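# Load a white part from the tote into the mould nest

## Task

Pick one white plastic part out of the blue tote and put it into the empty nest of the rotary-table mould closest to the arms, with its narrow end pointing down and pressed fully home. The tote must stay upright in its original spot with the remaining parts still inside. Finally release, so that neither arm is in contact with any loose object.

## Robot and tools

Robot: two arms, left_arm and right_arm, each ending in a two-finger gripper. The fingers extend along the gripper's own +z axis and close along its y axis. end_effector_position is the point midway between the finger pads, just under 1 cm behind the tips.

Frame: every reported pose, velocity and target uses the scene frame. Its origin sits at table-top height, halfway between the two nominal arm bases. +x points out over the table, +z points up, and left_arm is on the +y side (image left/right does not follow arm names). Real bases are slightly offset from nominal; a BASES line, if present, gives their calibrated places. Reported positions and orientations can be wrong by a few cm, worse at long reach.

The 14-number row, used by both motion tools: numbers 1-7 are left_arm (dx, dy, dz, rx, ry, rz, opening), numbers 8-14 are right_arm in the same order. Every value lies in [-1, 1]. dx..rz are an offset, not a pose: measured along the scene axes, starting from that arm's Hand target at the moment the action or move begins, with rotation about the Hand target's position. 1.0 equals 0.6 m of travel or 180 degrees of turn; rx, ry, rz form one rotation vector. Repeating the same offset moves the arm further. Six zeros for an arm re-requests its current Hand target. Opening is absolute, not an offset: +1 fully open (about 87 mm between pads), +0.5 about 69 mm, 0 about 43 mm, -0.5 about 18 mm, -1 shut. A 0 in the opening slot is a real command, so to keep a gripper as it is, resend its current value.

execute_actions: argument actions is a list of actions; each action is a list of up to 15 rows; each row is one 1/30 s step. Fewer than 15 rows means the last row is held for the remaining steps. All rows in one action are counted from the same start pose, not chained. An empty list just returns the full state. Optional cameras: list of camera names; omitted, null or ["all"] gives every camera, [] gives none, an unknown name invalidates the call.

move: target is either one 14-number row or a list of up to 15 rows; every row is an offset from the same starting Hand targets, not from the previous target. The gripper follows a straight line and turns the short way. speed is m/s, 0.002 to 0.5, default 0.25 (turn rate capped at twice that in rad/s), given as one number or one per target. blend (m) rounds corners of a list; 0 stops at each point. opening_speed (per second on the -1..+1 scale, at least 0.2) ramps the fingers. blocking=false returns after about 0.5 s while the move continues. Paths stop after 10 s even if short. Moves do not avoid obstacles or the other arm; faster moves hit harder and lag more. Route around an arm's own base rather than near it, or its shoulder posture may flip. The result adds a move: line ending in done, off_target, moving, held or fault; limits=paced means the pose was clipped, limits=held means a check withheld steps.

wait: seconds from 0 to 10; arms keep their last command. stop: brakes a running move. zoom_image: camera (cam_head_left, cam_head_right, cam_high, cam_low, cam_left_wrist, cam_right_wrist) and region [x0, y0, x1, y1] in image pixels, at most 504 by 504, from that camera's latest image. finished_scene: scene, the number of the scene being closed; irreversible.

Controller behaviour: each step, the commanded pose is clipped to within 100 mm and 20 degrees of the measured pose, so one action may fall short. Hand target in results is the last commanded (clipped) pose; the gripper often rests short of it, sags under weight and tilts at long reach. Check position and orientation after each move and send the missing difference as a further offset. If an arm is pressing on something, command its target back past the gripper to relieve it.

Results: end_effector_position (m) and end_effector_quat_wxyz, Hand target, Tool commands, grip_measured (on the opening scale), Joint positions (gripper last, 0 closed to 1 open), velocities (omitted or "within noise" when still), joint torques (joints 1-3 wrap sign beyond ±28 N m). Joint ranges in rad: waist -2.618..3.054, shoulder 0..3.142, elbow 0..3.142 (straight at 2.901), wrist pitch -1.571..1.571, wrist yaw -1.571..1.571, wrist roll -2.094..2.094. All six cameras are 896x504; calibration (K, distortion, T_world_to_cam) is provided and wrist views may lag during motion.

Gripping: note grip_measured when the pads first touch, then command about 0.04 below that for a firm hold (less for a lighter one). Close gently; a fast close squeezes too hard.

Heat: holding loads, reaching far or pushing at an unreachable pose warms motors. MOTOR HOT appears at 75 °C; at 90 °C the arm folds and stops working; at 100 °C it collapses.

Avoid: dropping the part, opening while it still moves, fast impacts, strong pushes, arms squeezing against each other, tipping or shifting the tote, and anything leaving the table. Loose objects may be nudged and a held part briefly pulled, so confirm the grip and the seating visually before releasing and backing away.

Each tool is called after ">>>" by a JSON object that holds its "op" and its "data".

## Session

>>> {"op": "execute_actions", "data": {"actions": []}}

>>> {"op": "zoom_image", "data": {"camera": "cam_high", "region": [180, 190, 310, 350]}}

>>> {"op": "zoom_image", "data": {"camera": "cam_low", "region": [340, 150, 580, 290]}}

Scene clock: 0.00 s.
left_arm: end_effector_position=(+0.0654, +0.1408, +0.2191) grip_measured=+1.000 end_effector_quat_wxyz=(+0.104, +0.291, +0.951, -0.007) | right_arm: end_effector_position=(+0.1959, -0.1785, +0.2076) grip_measured=+0.985 end_effector_quat_wxyz=(-0.068, +0.964, -0.251, -0.061)
Joint positions: left_arm=[-1.358 1.263 1.325 -1.52 -0.176 -0.766 1] | right_arm=[0.771 1.571 1.516 -1.467 -0.177 -1.88 0.993]
Joint velocities: within noise
Joint torques (N m): no reading
Motor temperatures (°C): left_arm=[29 31 34 27 27 29 28] | right_arm=[30 40 33 28 27 28 31]
Heat: left arm: 34 °C; right arm: 40 °C.
Hand target: left_arm +0.0659, +0.1398, +0.2209; +0.107, +0.291, +0.951, -0.011 | right_arm +0.1968, -0.1774, +0.2119; -0.075, +0.964, -0.250, -0.058
Tool commands: left_gripper/opening=+1.0 right_gripper/opening=+1.0
camera_calibration:
cam_left_wrist: T_world_to_cam=[[-0.5517, -0.833166, -0.0382358, 0.158456], [-0.663127, 0.410378, 0.625981, -0.129835], [-0.505855, 0.370709, -0.7789, 0.286384], [0, 0, 0, 1]] pos_world=[0.146192, 0.0791363, 0.310397]
cam_right_wrist: T_world_to_cam=[[0.487418, 0.865487, 0.11557, 0.0310033], [0.632847, -0.441351, 0.636172, -0.309469], [0.601606, -0.236943, -0.762843, 0.139822], [0, 0, 0, 1]] pos_world=[0.0966168, -0.130287, 0.299954]

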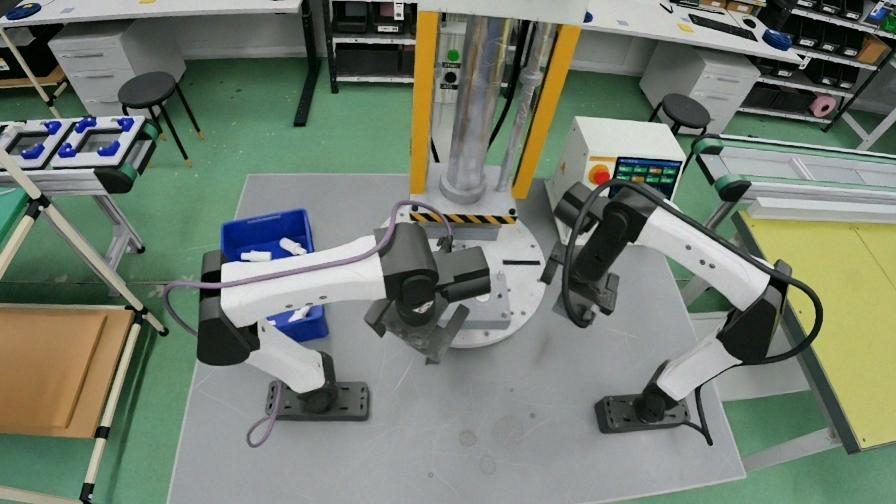

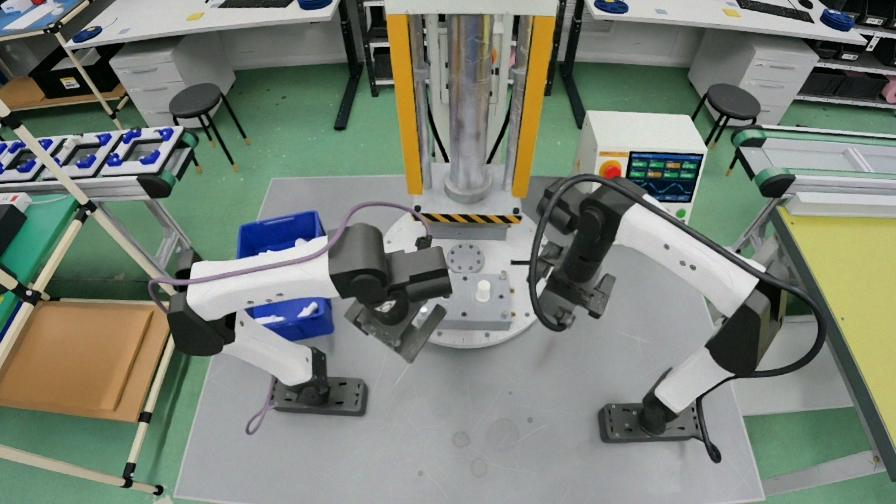

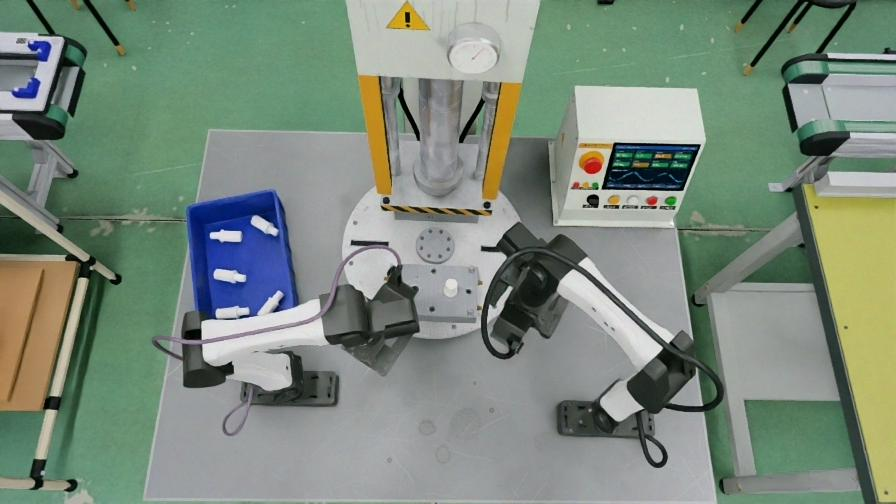

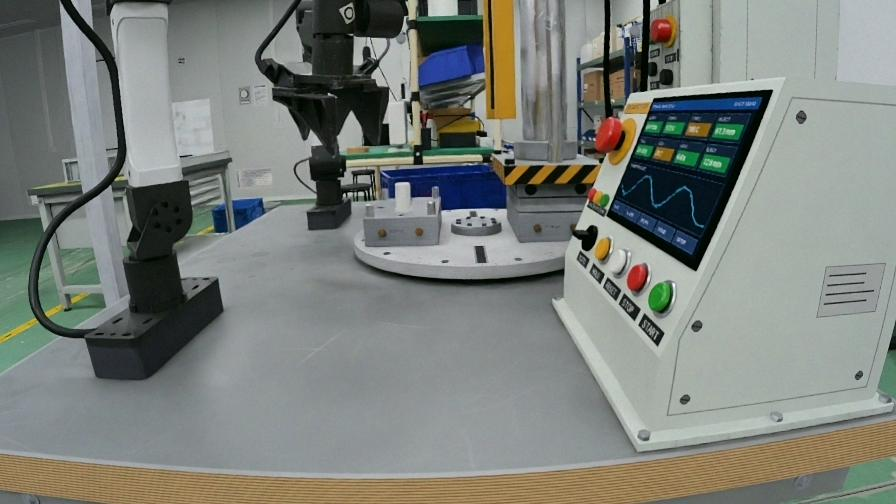

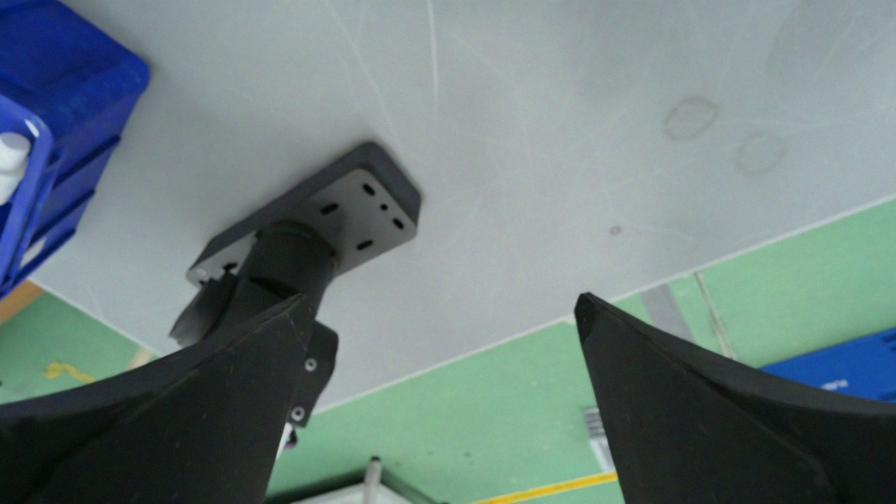

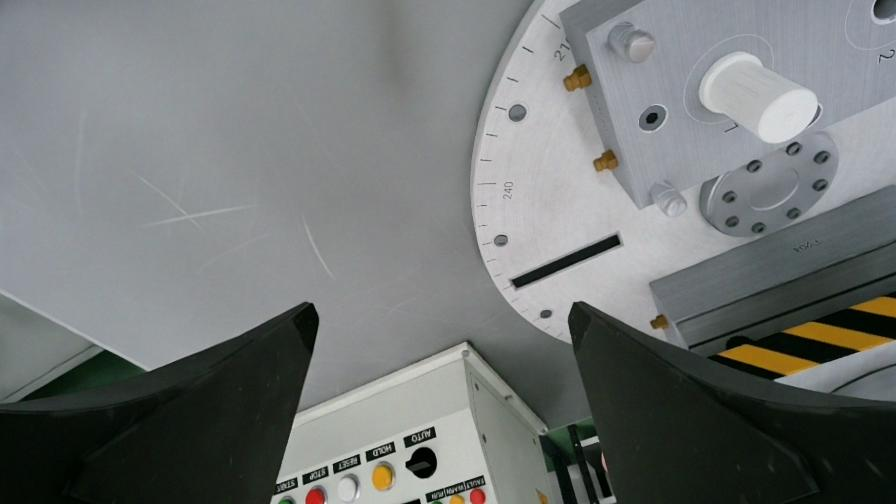

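Scaled by 3.150 from the camera's 896x504 image, which has a finer 1280x720 frame.

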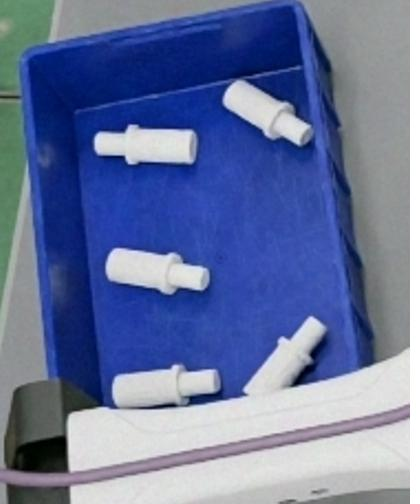

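Scaled by 2.100 from the camera's 896x504 image, which has a finer 1280x720 frame.

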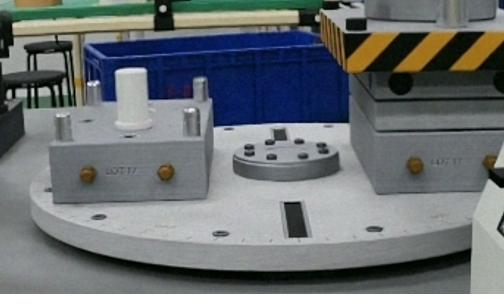

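>>> {"op": "move", "data": {"target": [0.09,0.0,0.065,0.016,-0.197,0.118,1,-0.05,-0.27,0.05,0,0,0,1]}}

>>> {"op": "zoom_image", "data": {"camera": "cam_high", "region": [180, 190, 310, 350]}}

Scene clock: 90.10 s.
left_arm: end_effector_position=(+0.1201, +0.1360, +0.2560) grip_measured=+1.000 end_effector_quat_wxyz=(+0.362, +0.152, +0.920, +0.016) | right_arm: end_effector_position=(+0.1706, -0.3349, +0.2430) grip_measured=+0.985 end_effector_quat_wxyz=(-0.071, +0.935, -0.342, +0.067)
Joint positions: left_arm=[-1.538 1.237 1.365 -1.572 -0.733 -1.174 1] | right_arm=[0.374 1.085 1.258 -1.55 -0.022 -2.088 0.993]
Joint torques (N m): left_arm=[0.02 -3.82 6.91 0.38 -0.53 -0.09] | right_arm=[-0.77 -2.06 4.77 0.54 0.05 -0.09]
Motor temperatures (°C): left_arm=[29 32 40 28 27 29 28] | right_arm=[30 44 37 28 27 28 31]
Heat: left arm: 40 °C; right arm: 44 °C.
Hand target: left_arm +0.1199, +0.1398, +0.2600; +0.383, +0.105, +0.910, +0.121 | right_arm +0.1668, -0.3394, +0.2420; -0.075, +0.964, -0.250, -0.057
Off the commanded pose: left_arm 0.005 m, 13 deg | right_arm 0.006 m, 18 deg.
joint sent to its limit (left arm) — joint 4 (wrist pitch), lower limit. The joint targets are off in orientation, not in position.
joint sent to its limit (right arm) — joint 4 (wrist pitch), lower limit; joint 6 (wrist roll), lower limit. The joint targets are off in orientation, not in position.
move: off_target (left_arm, right_arm)
camera_calibration:
cam_left_wrist: T_world_to_cam=[[-0.268499, -0.954487, -0.129853, 0.191976], [-0.957145, 0.249165, 0.147613, 0.0649643], [-0.10854, 0.163922, -0.980484, 0.376552], [0, 0, 0, 1]]
cam_right_wrist: T_world_to_cam=[[0.621346, 0.759912, 0.190952, 0.0980374], [0.367101, -0.497637, 0.785872, -0.394927], [0.692218, -0.4182, -0.588169, 0.026386], [0, 0, 0, 1]]

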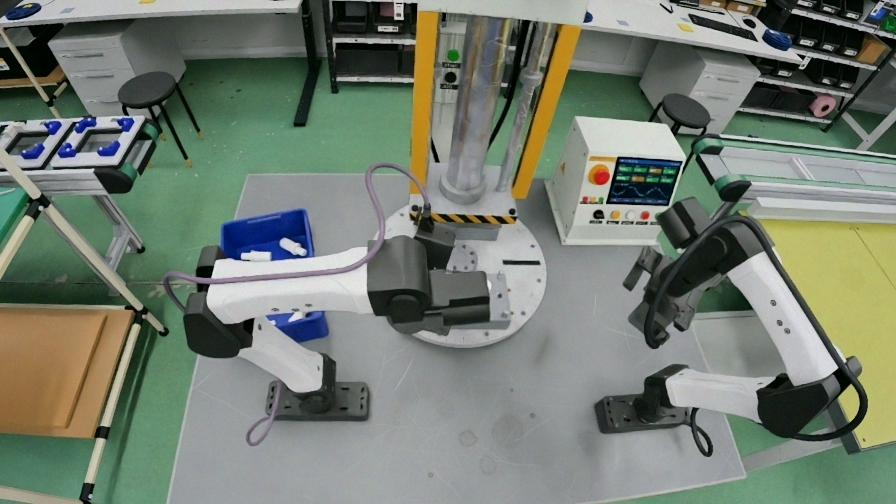

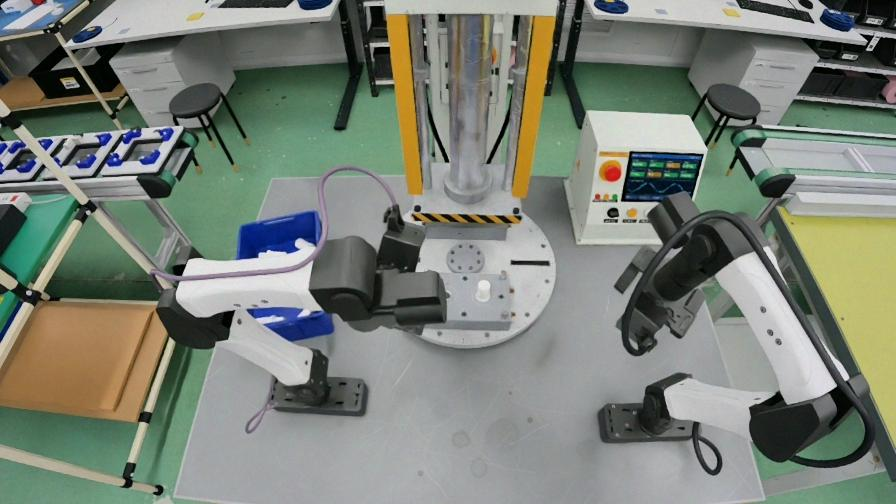

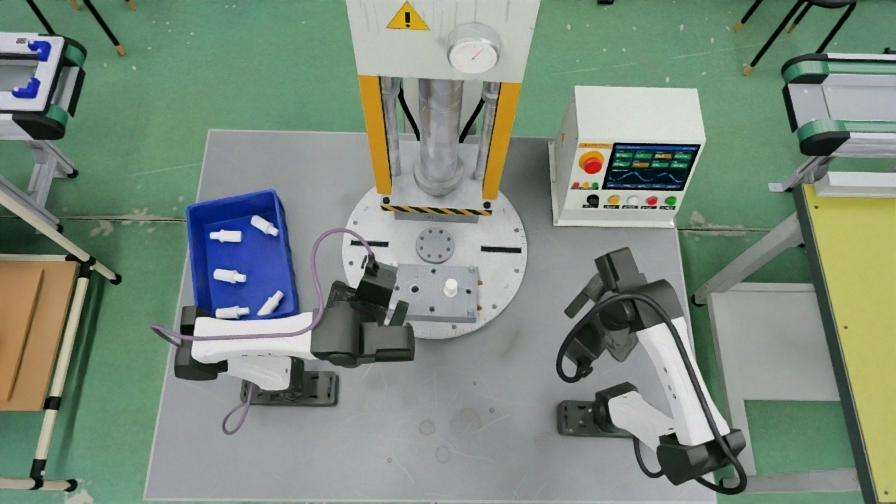

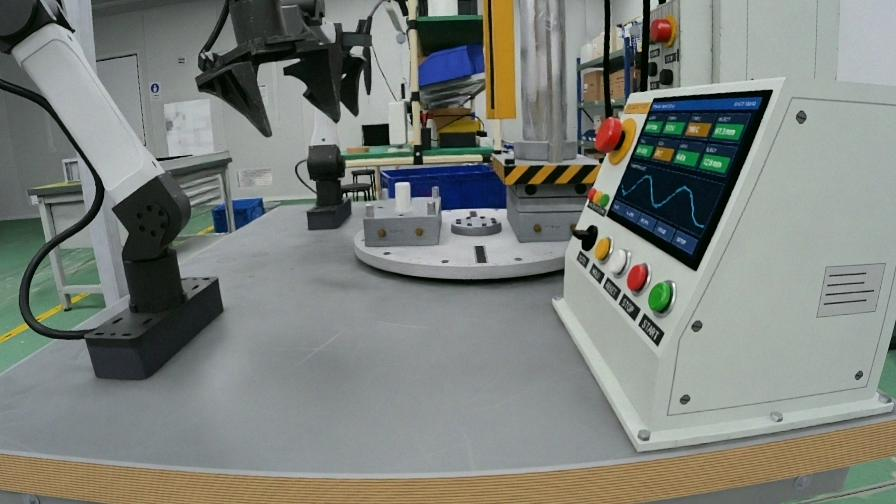

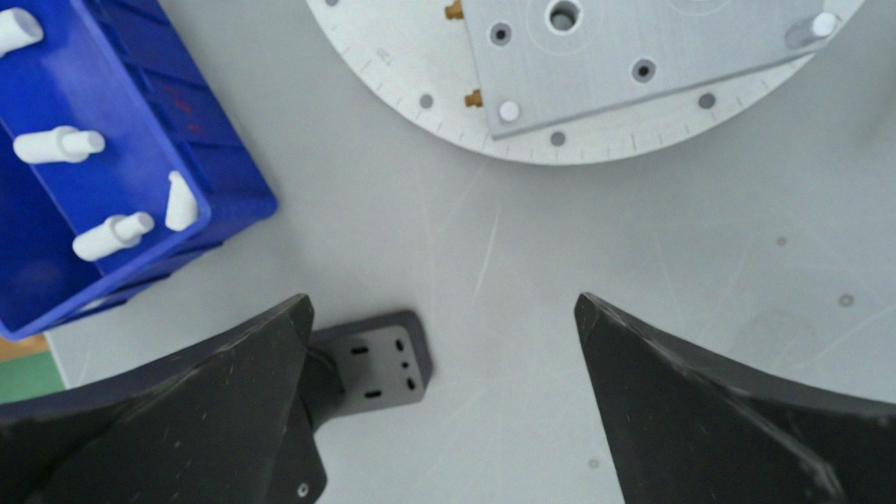

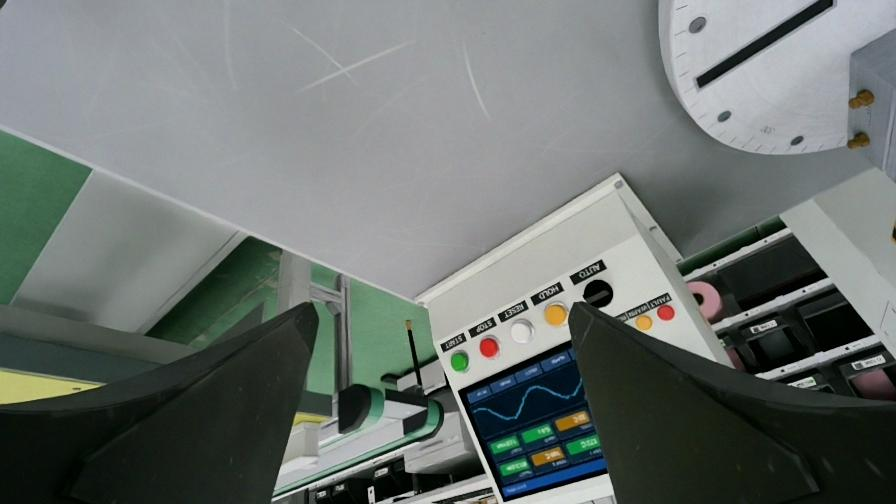

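Scaled by 3.150 from the camera's 896x504 image, which has a finer 1280x720 frame.

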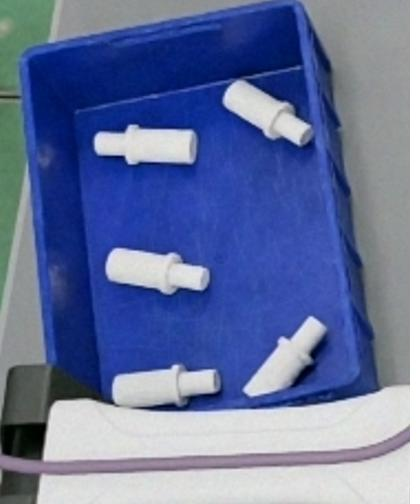

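>>> {"op": "move", "data": {"target": [[0.3,0.183,0.04,-0.10,0.07,0.2,0.4,0,0,0,0,0,0,1],[0.283,0.575,-0.09,-0.241,0.162,0.470,0.4,0,0,0,0,0,0,1]], "blend": 0.08, "cameras": ["cam_left_wrist","cam_head_right"]}}

Scene clock: 123.40 s.
left_arm: end_effector_position=(+0.2868, +0.4846, +0.2052) grip_measured=+0.400 end_effector_quat_wxyz=(+0.004, -0.622, +0.783, +0.006) | right_arm: end_effector_position=(+0.1706, -0.3350, +0.2429) grip_measured=+0.985 end_effector_quat_wxyz=(-0.070, +0.935, -0.342, +0.067)
Joint positions: left_arm=[0.667 1.848 1.829 -1.543 -0.012 -0.687 0.7] | right_arm=[0.374 1.085 1.258 -1.55 -0.021 -2.088 0.993]
Joint torques (N m): left_arm=[0.85 -6.5 9.33 0.26 0.16 0.01] | right_arm=[-0.76 -2.04 4.79 0.56 0.07 -0.09]
Hand target: left_arm +0.2896, +0.4849, +0.2060; +0.001, -0.623, +0.782, +0.000 | right_arm +0.1668, -0.3394, +0.2419; -0.075, +0.963, -0.250, -0.058
Off the commanded pose: left_arm 0.003 m, 1 deg | right_arm 0.006 m, 18 deg.
joint sent to its limit (right arm) — joint 4 (wrist pitch), lower limit; joint 6 (wrist roll), lower limit. The joint targets are off in orientation, not in position.
move: off_target (right_arm)
camera_calibration:
cam_left_wrist: T_world_to_cam=[[0.975426, -0.220293, 0.00378861, -0.177049], [-0.145401, -0.630705, 0.762279, 0.212647], [-0.165535, -0.744098, -0.647237, 0.675712], [0, 0, 0, 1]]
Images, in order: cam_head_right, cam_left_wrist.

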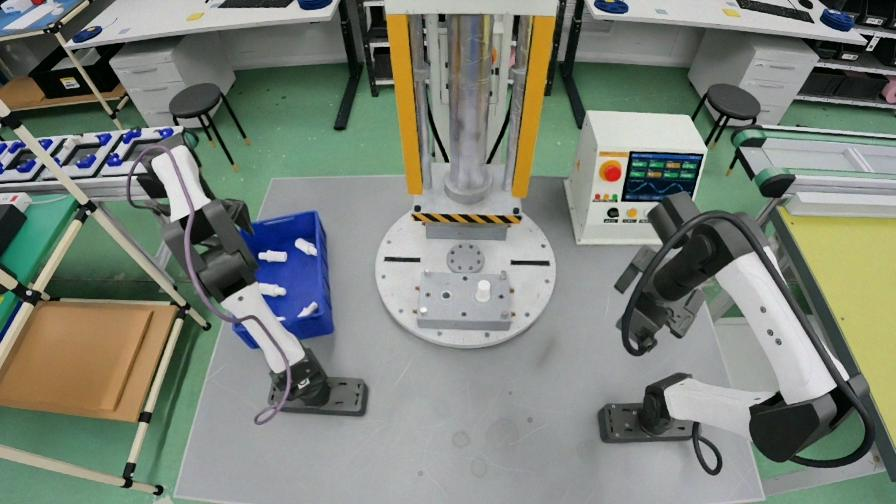

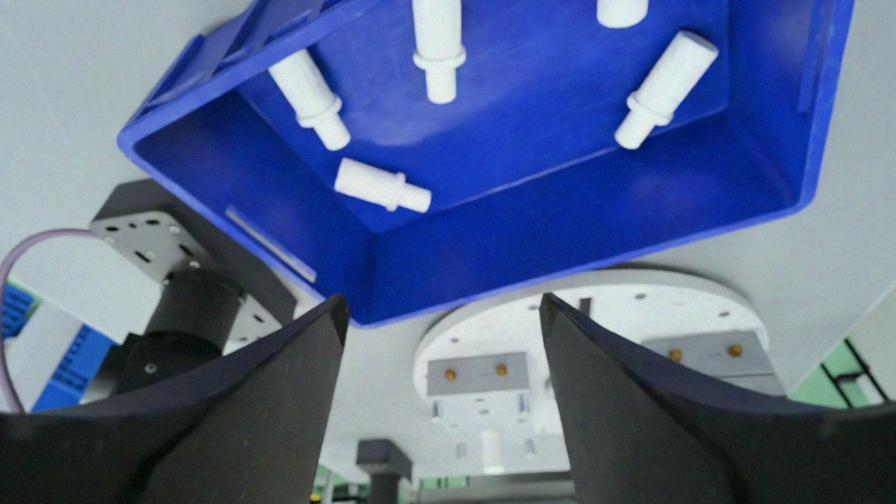

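>>> {"op": "move", "data": {"target": [0.007,0.031,-0.193,0,0,0,0.4,0,0,0,0,0,0,1], "speed": 0.2, "cameras": ["cam_left_wrist","cam_head_right","cam_high"]}}

Scene clock: 140.67 s.
left_arm: end_effector_position=(+0.2937, +0.5025, +0.0967) grip_measured=+0.400 end_effector_quat_wxyz=(+0.004, -0.623, +0.782, +0.006) | right_arm: end_effector_position=(+0.1706, -0.3351, +0.2430) grip_measured=+0.985 end_effector_quat_wxyz=(-0.070, +0.935, -0.342, +0.067)
Joint positions: left_arm=[0.696 1.907 1.473 -1.128 -0.011 -0.662 0.7] | right_arm=[0.374 1.085 1.258 -1.55 -0.02 -2.088 0.993]
Joint torques (N m): left_arm=[1.28 -7.17 6.56 0.49 0.17 0.1] | right_arm=[-0.73 -2.02 4.88 0.59 0.05 -0.09]
Hand target: left_arm +0.2939, +0.5034, +0.0902; +0.001, -0.623, +0.782, +0.000 | right_arm +0.1668, -0.3394, +0.2419; -0.075, +0.963, -0.250, -0.058
Off the commanded pose: left_arm 0.007 m, 1 deg | right_arm 0.006 m, 18 deg.
joint sent to its limit (right arm) — joint 4 (wrist pitch), lower limit; joint 6 (wrist roll), lower limit. The joint targets are off in orientation, not in position.
move: off_target (right_arm)
camera_calibration:
cam_left_wrist: T_world_to_cam=[[0.976254, -0.216575, 0.0047608, -0.181654], [-0.143773, -0.631335, 0.762067, 0.307504], [-0.162039, -0.744655, -0.647481, 0.619175], [0, 0, 0, 1]]
Images, in order: cam_head_right, cam_high, cam_left_wrist.

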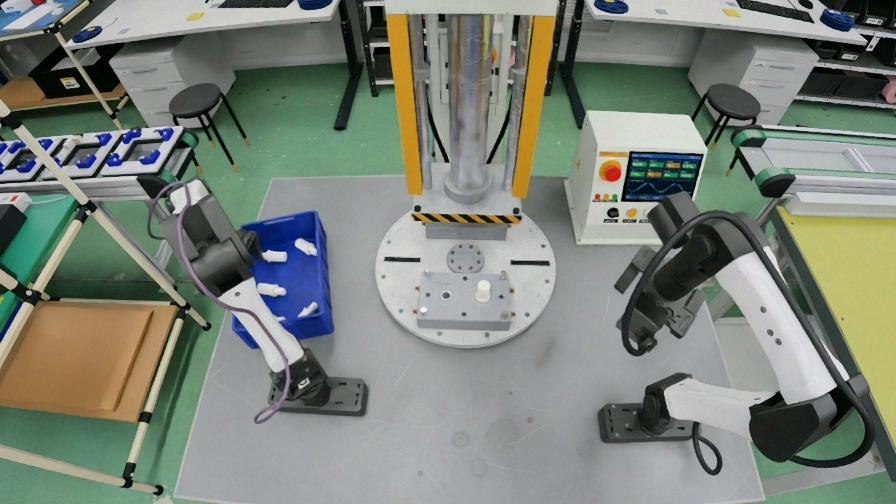

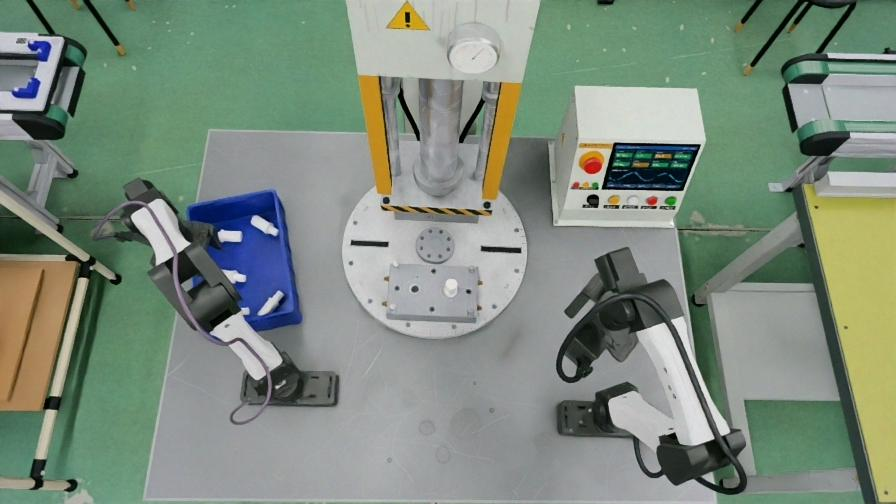

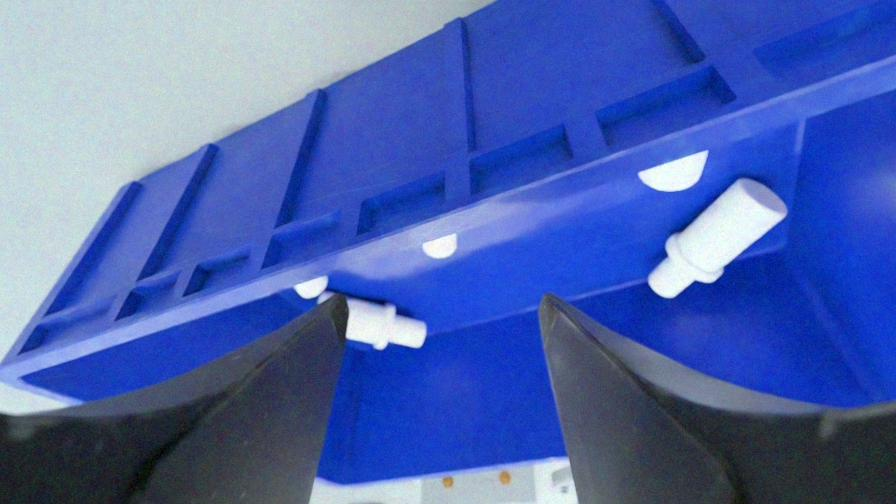

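>>> {"op": "move", "data": {"target": [-0.005,-0.011,-0.02,0.1355,-0.0306,0,0.4,0,0,0,0,0,0,1], "speed": 0.15, "cameras": ["cam_left_wrist","cam_head_right"]}}

Scene clock: 195.07 s.
left_arm: end_effector_position=(+0.2894, +0.4957, +0.0721) grip_measured=+0.400 end_effector_quat_wxyz=(+0.153, -0.607, +0.769, +0.131) | right_arm: end_effector_position=(+0.1706, -0.3351, +0.2430) grip_measured=+0.985 end_effector_quat_wxyz=(-0.070, +0.935, -0.342, +0.067)
Joint positions: left_arm=[0.536 1.651 1.054 -0.699 -0.302 -0.77 0.7] | right_arm=[0.374 1.085 1.258 -1.55 -0.02 -2.088 0.993]
Joint torques (N m): left_arm=[0.17 -8.59 6.26 0.95 -0.28 -0.07] | right_arm=[-0.58 -2.04 4.71 0.55 0.05 -0.1]
Motor temperatures (°C): left_arm=[29 37 39 28 27 29 28] | right_arm=[30 39 37 28 27 28 31]
Heat: left arm: 39 °C; right arm: 39 °C.
Hand target: left_arm +0.2908, +0.4968, +0.0781; +0.169, -0.608, +0.764, +0.136 | right_arm +0.1668, -0.3394, +0.2419; -0.075, +0.963, -0.250, -0.058
Off the commanded pose: left_arm 0.006 m, 2 deg | right_arm 0.006 m, 18 deg.
joint sent to its limit (right arm) — joint 4 (wrist pitch), lower limit; joint 6 (wrist roll), lower limit. The joint targets are off in orientation, not in position.
move: off_target (right_arm)
camera_calibration:
cam_left_wrist: T_world_to_cam=[[0.973974, -0.226543, -0.00721554, -0.172402], [-0.198244, -0.866877, 0.457409, 0.475846], [-0.109878, -0.444074, -0.889227, 0.450934], [0, 0, 0, 1]]
Images, in order: cam_head_right, cam_left_wrist.

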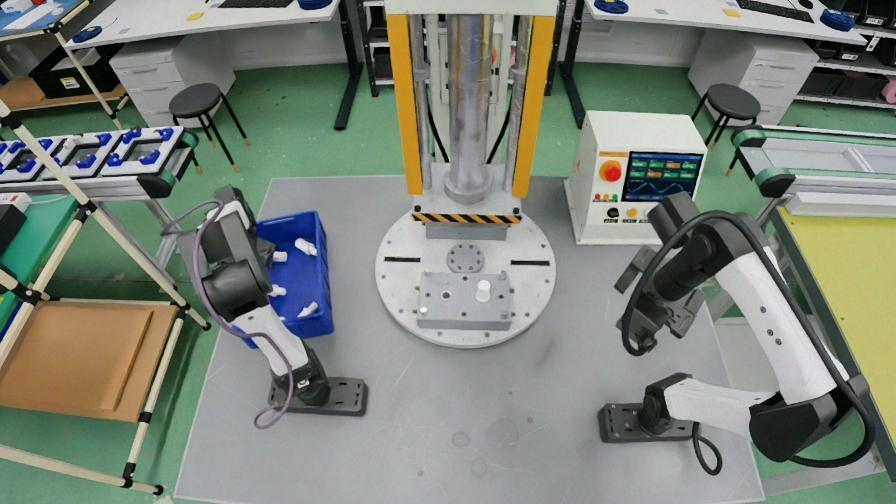

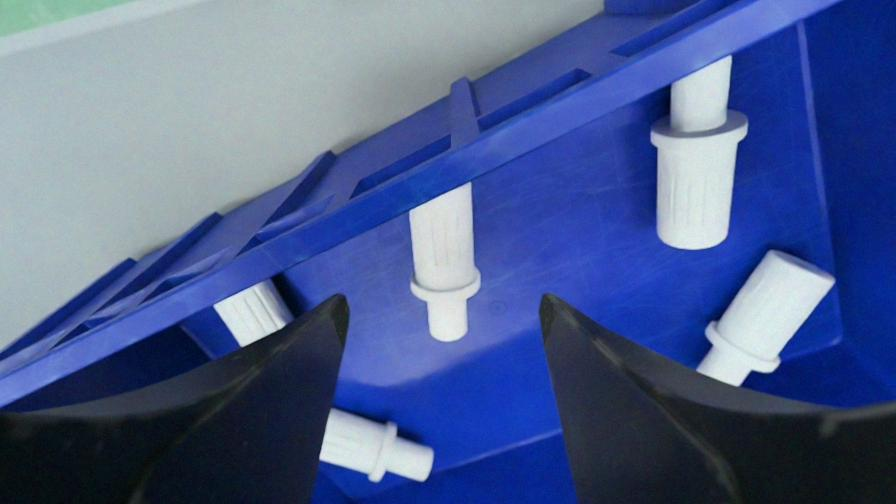

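>>> {"op": "move", "data": {"target": [0.003,0.002,-0.083,0,0,0,0.4,0,0,0,0,0,0,1], "speed": 0.08, "cameras": ["cam_left_wrist","cam_head_right"]}}

>>> {"op": "zoom_image", "data": {"camera": "cam_head_right", "region": [180, 170, 350, 370]}}

Scene clock: 215.10 s.
left_arm: end_effector_position=(+0.2940, +0.4971, +0.0370) grip_measured=+0.400 end_effector_quat_wxyz=(+0.173, -0.607, +0.765, +0.129) | right_arm: end_effector_position=(+0.1706, -0.3351, +0.2430) grip_measured=+0.985 end_effector_quat_wxyz=(-0.070, +0.935, -0.342, +0.067)
Joint positions: left_arm=[0.532 1.693 0.939 -0.501 -0.304 -0.774 0.7] | right_arm=[0.374 1.085 1.258 -1.55 -0.02 -2.088 0.993]
Joint torques (N m): left_arm=[0.5 -4.86 5.96 1.14 -0.27 -0.04] | right_arm=[-0.75 -2.11 4.78 0.53 0.06 -0.08]
Hand target: left_arm +0.2927, +0.4981, +0.0284; +0.169, -0.608, +0.764, +0.135 | right_arm +0.1668, -0.3394, +0.2419; -0.075, +0.963, -0.250, -0.058
Off the commanded pose: left_arm 0.009 m, 1 deg | right_arm 0.006 m, 18 deg.
joint sent to its limit (right arm) — joint 4 (wrist pitch), lower limit; joint 6 (wrist roll), lower limit. The joint targets are off in orientation, not in position.
move: off_target (right_arm)
camera_calibration:
cam_left_wrist: T_world_to_cam=[[0.97358, -0.227204, 0.0228015, -0.177488], [-0.214616, -0.876368, 0.431183, 0.504499], [-0.077984, -0.424684, -0.901976, 0.4023], [0, 0, 0, 1]]
Images, in order: cam_head_right, cam_left_wrist.

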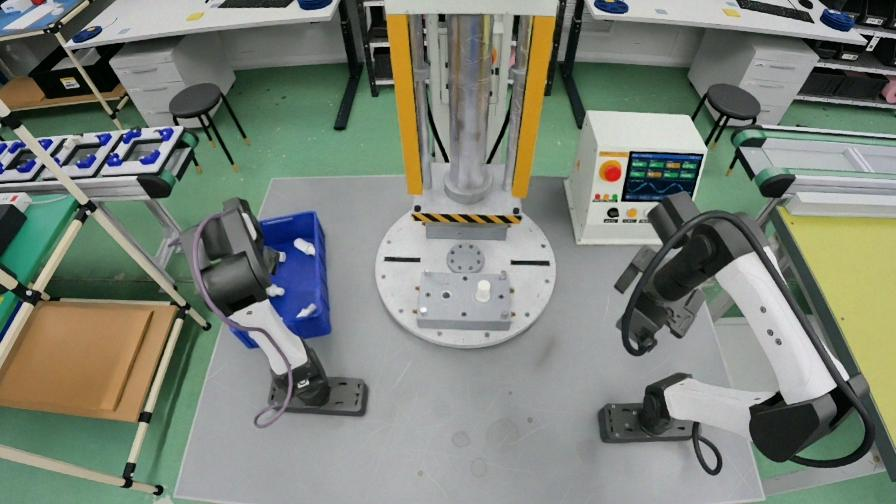

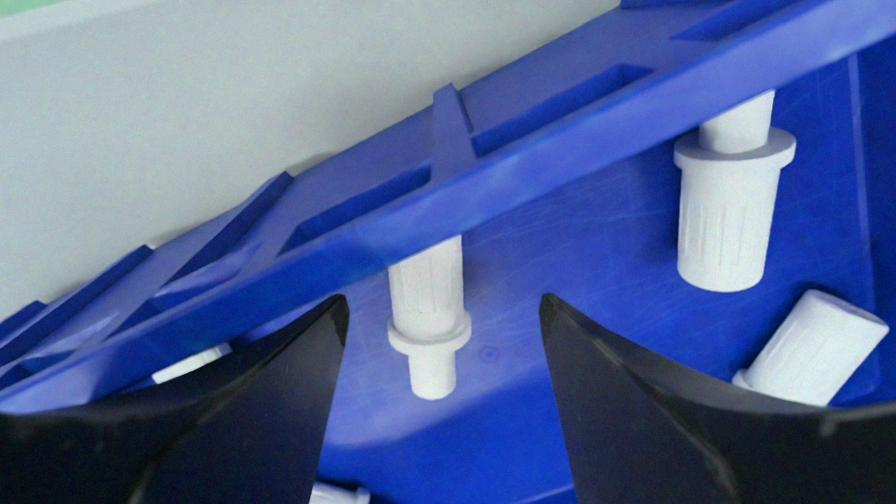

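Scaled by 2.520 from the camera's 896x504 image, which has a finer 1280x720 frame.

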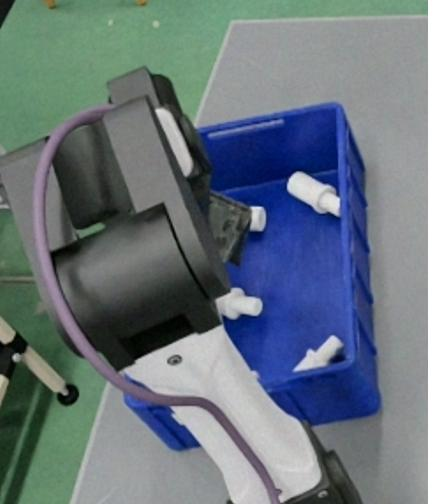

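>>> {"op": "move", "data": {"target": [-0.0075,-0.001,-0.026,0,0,0,0.4,0,0,0,0,0,0,1], "speed": 0.06, "cameras": ["cam_left_wrist"]}}

Scene clock: 221.03 s.
left_arm: end_effector_position=(+0.2924, +0.4970, +0.0230) grip_measured=+0.400 end_effector_quat_wxyz=(+0.178, -0.607, +0.763, +0.130) | right_arm: end_effector_position=(+0.1706, -0.3351, +0.2430) grip_measured=+0.985 end_effector_quat_wxyz=(-0.070, +0.935, -0.342, +0.067)
Joint positions: left_arm=[0.532 1.711 0.892 -0.427 -0.308 -0.774 0.7] | right_arm=[0.374 1.085 1.258 -1.55 -0.02 -2.088 0.993]
Joint torques (N m): left_arm=[0.96 -4.71 5.44 1.13 -0.22 0.03] | right_arm=[-0.73 -2.06 4.81 0.55 0.07 -0.1]
Hand target: left_arm +0.2882, +0.4974, +0.0128; +0.169, -0.608, +0.764, +0.136 | right_arm +0.1668, -0.3394, +0.2419; -0.075, +0.963, -0.250, -0.058
Off the commanded pose: left_arm 0.011 m, 1 deg | right_arm 0.006 m, 18 deg.
joint sent to its limit (right arm) — joint 4 (wrist pitch), lower limit; joint 6 (wrist roll), lower limit. The joint targets are off in orientation, not in position.
move: off_target (left_arm, right_arm)
camera_calibration:
cam_left_wrist: T_world_to_cam=[[0.973805, -0.225781, 0.0269671, -0.176466], [-0.215771, -0.880125, 0.422874, 0.512515], [-0.0717424, -0.417615, -0.905787, 0.384213], [0, 0, 0, 1]]
Images, in order: cam_left_wrist.

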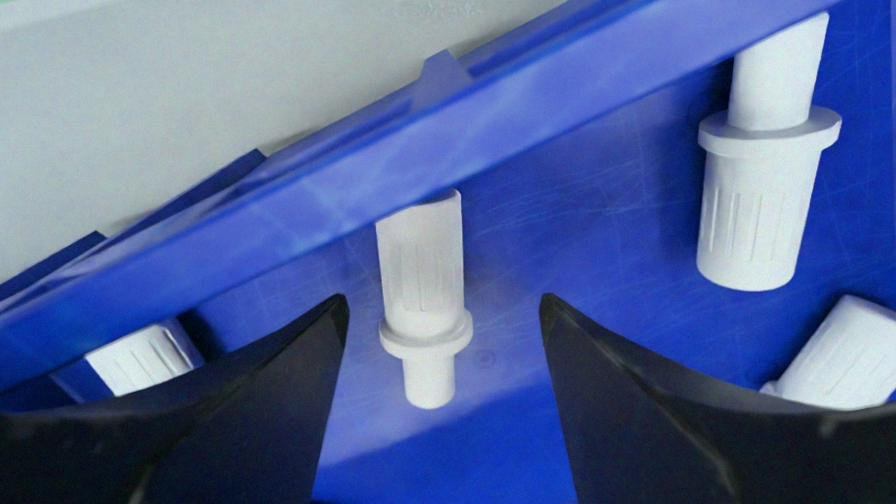

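>>> {"op": "move", "data": {"target": [-0.007,0.013,0.0,0,0,0,0.4,0,0,0,0,0,0,1], "speed": 0.06, "cameras": ["cam_left_wrist"]}}

Scene clock: 227.63 s.
left_arm: end_effector_position=(+0.2908, +0.5043, +0.0234) grip_measured=+0.400 end_effector_quat_wxyz=(+0.182, -0.607, +0.762, +0.133) | right_arm: end_effector_position=(+0.1706, -0.3351, +0.2430) grip_measured=+0.985 end_effector_quat_wxyz=(-0.070, +0.935, -0.342, +0.067)
Joint positions: left_arm=[0.552 1.711 0.89 -0.41 -0.308 -0.753 0.7] | right_arm=[0.374 1.085 1.258 -1.55 -0.02 -2.088 0.993]
Joint torques (N m): left_arm=[1.76 -4.74 5.49 1.09 -0.11 0.11] | right_arm=[-0.7 -2.03 4.7 0.57 0.06 -0.08]
Hand target: left_arm +0.2840, +0.5052, +0.0127; +0.169, -0.608, +0.764, +0.136 | right_arm +0.1668, -0.3394, +0.2419; -0.075, +0.963, -0.250, -0.058
Off the commanded pose: left_arm 0.013 m, 2 deg | right_arm 0.006 m, 18 deg.
joint sent to its limit (right arm) — joint 4 (wrist pitch), lower limit; joint 6 (wrist roll), lower limit. The joint targets are off in orientation, not in position.
move: off_target (left_arm, right_arm)
camera_calibration:
cam_left_wrist: T_world_to_cam=[[0.973989, -0.224772, 0.0286795, -0.173837], [-0.216302, -0.884557, 0.413246, 0.521002], [-0.0675175, -0.4087, -0.910168, 0.381838], [0, 0, 0, 1]]
Images, in order: cam_left_wrist.

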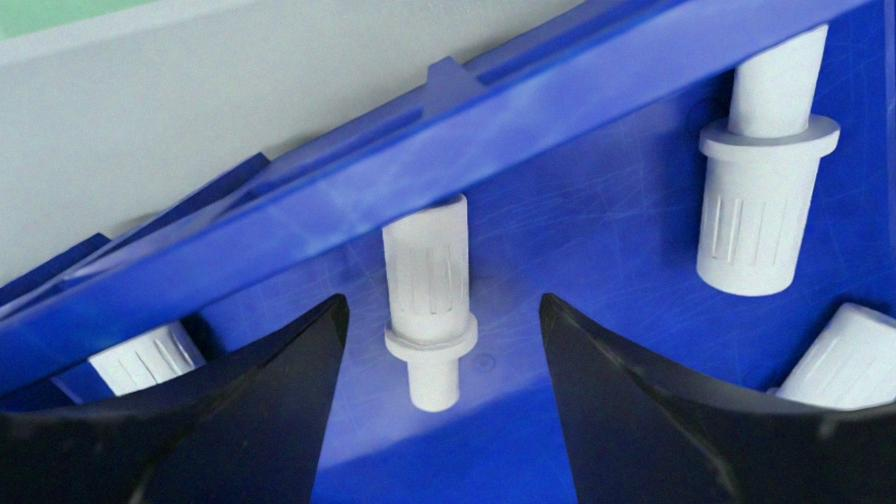

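>>> {"op": "move", "data": {"target": [[0,-0.01,0.05,0,0,0,0.4,0,0,0,0,0,0,1],[0.004,-0.01,0.07,0.081,-0.018,0,0.4,0,0,0,0,0,0,1]], "speed": 0.08, "cameras": ["cam_left_wrist","cam_high"]}}

Scene clock: 250.90 s.
left_arm: end_effector_position=(+0.2850, +0.4988, +0.0490) grip_measured=+0.400 end_effector_quat_wxyz=(+0.251, -0.584, +0.742, +0.212) | right_arm: end_effector_position=(+0.1706, -0.3351, +0.2430) grip_measured=+0.985 end_effector_quat_wxyz=(-0.070, +0.935, -0.342, +0.067)
Joint positions: left_arm=[0.428 1.568 0.784 -0.355 -0.531 -0.798 0.7] | right_arm=[0.374 1.085 1.258 -1.55 -0.02 -2.088 0.993]
Joint torques (N m): left_arm=[0.14 -7.47 6 1.17 -0.38 -0.07] | right_arm=[-0.76 -2.04 4.75 0.56 0.04 -0.1]
Hand target: left_arm +0.2863, +0.4993, +0.0548; +0.267, -0.585, +0.735, +0.214 | right_arm +0.1668, -0.3394, +0.2419; -0.075, +0.963, -0.250, -0.058
Off the commanded pose: left_arm 0.006 m, 2 deg | right_arm 0.006 m, 18 deg.
joint sent to its limit (right arm) — joint 4 (wrist pitch), lower limit; joint 6 (wrist roll), lower limit. The joint targets are off in orientation, not in position.
move: off_target (right_arm)
camera_calibration:
cam_left_wrist: T_world_to_cam=[[0.973457, -0.228571, -0.0117257, -0.166147], [-0.221189, -0.952705, 0.208395, 0.549744], [-0.0588042, -0.20027, -0.977975, 0.299443], [0, 0, 0, 1]]
Images, in order: cam_high, cam_left_wrist.

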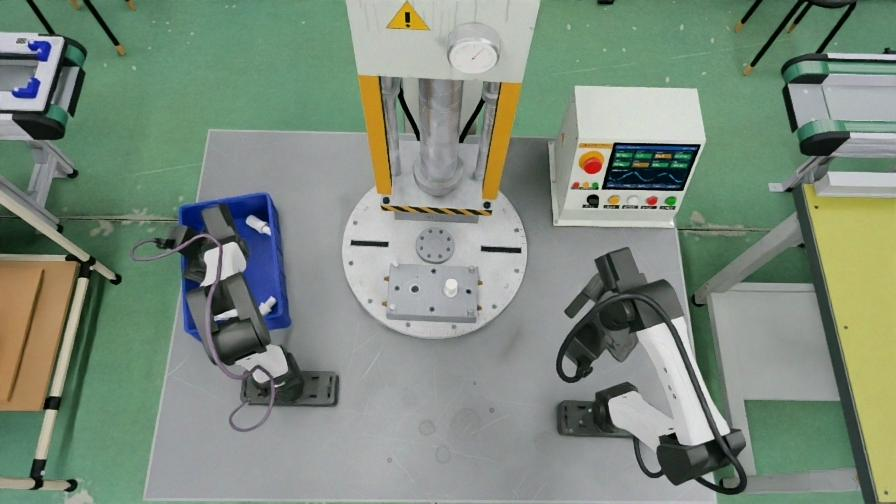

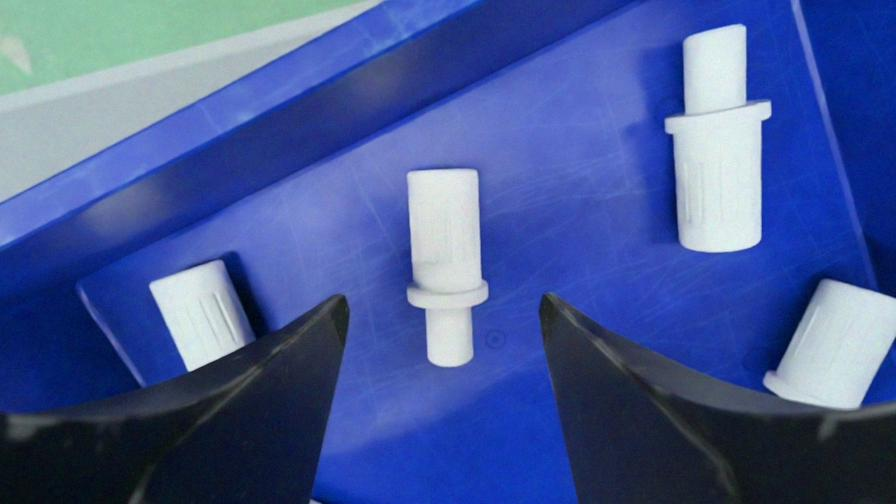

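>>> {"op": "move", "data": {"target": [[0.0115,0.029,0,0,0,0,0.4,0,0,0,0,0,0,1],[0.0115,0.029,-0.046,0,0,0,0.4,0,0,0,0,0,0,1]], "speed": 0.06, "cameras": ["cam_left_wrist","cam_high"]}}

Scene clock: 274.17 s.
left_arm: end_effector_position=(+0.2963, +0.5166, +0.0341) grip_measured=+0.400 end_effector_quat_wxyz=(+0.274, -0.586, +0.732, +0.214) | right_arm: end_effector_position=(+0.1706, -0.3351, +0.2430) grip_measured=+0.985 end_effector_quat_wxyz=(-0.070, +0.935, -0.342, +0.067)
Joint positions: left_arm=[0.461 1.642 0.765 -0.198 -0.532 -0.765 0.7] | right_arm=[0.374 1.085 1.258 -1.55 -0.02 -2.088 0.993]
Joint torques (N m): left_arm=[1.25 -4.81 6.04 1.3 -0.16 0.09] | right_arm=[-0.62 -1.99 4.72 0.55 0.04 -0.11]
Hand target: left_arm +0.2932, +0.5167, +0.0271; +0.266, -0.585, +0.735, +0.214 | right_arm +0.1668, -0.3394, +0.2419; -0.075, +0.963, -0.250, -0.058
Off the commanded pose: left_arm 0.008 m, 1 deg | right_arm 0.006 m, 18 deg.
joint sent to its limit (right arm) — joint 4 (wrist pitch), lower limit; joint 6 (wrist roll), lower limit. The joint targets are off in orientation, not in position.
move: off_target (right_arm)
camera_calibration:
cam_left_wrist: T_world_to_cam=[[0.975108, -0.221028, 0.0176565, -0.178696], [-0.220782, -0.960479, 0.169514, 0.577571], [-0.0205086, -0.169192, -0.98537, 0.261938], [0, 0, 0, 1]]
Images, in order: cam_high, cam_left_wrist.

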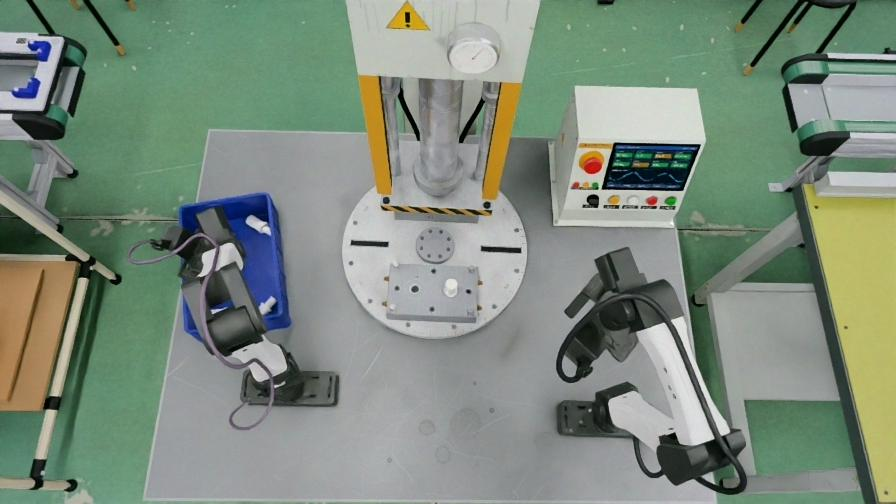

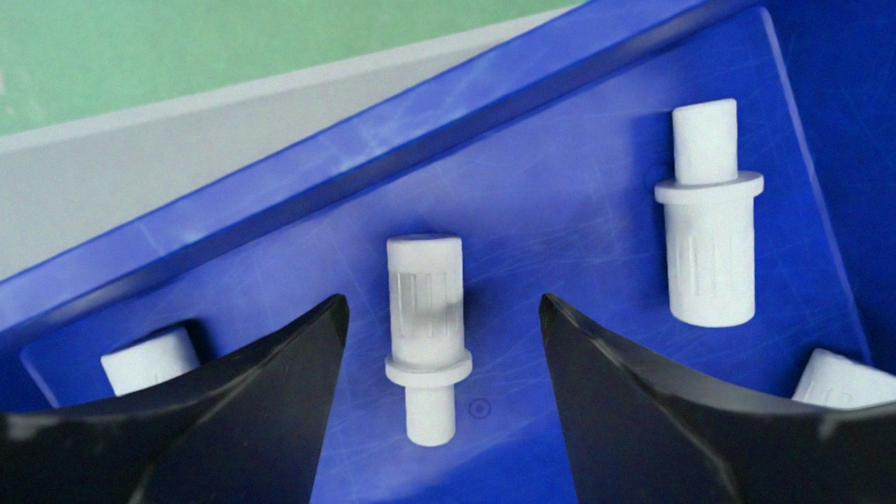

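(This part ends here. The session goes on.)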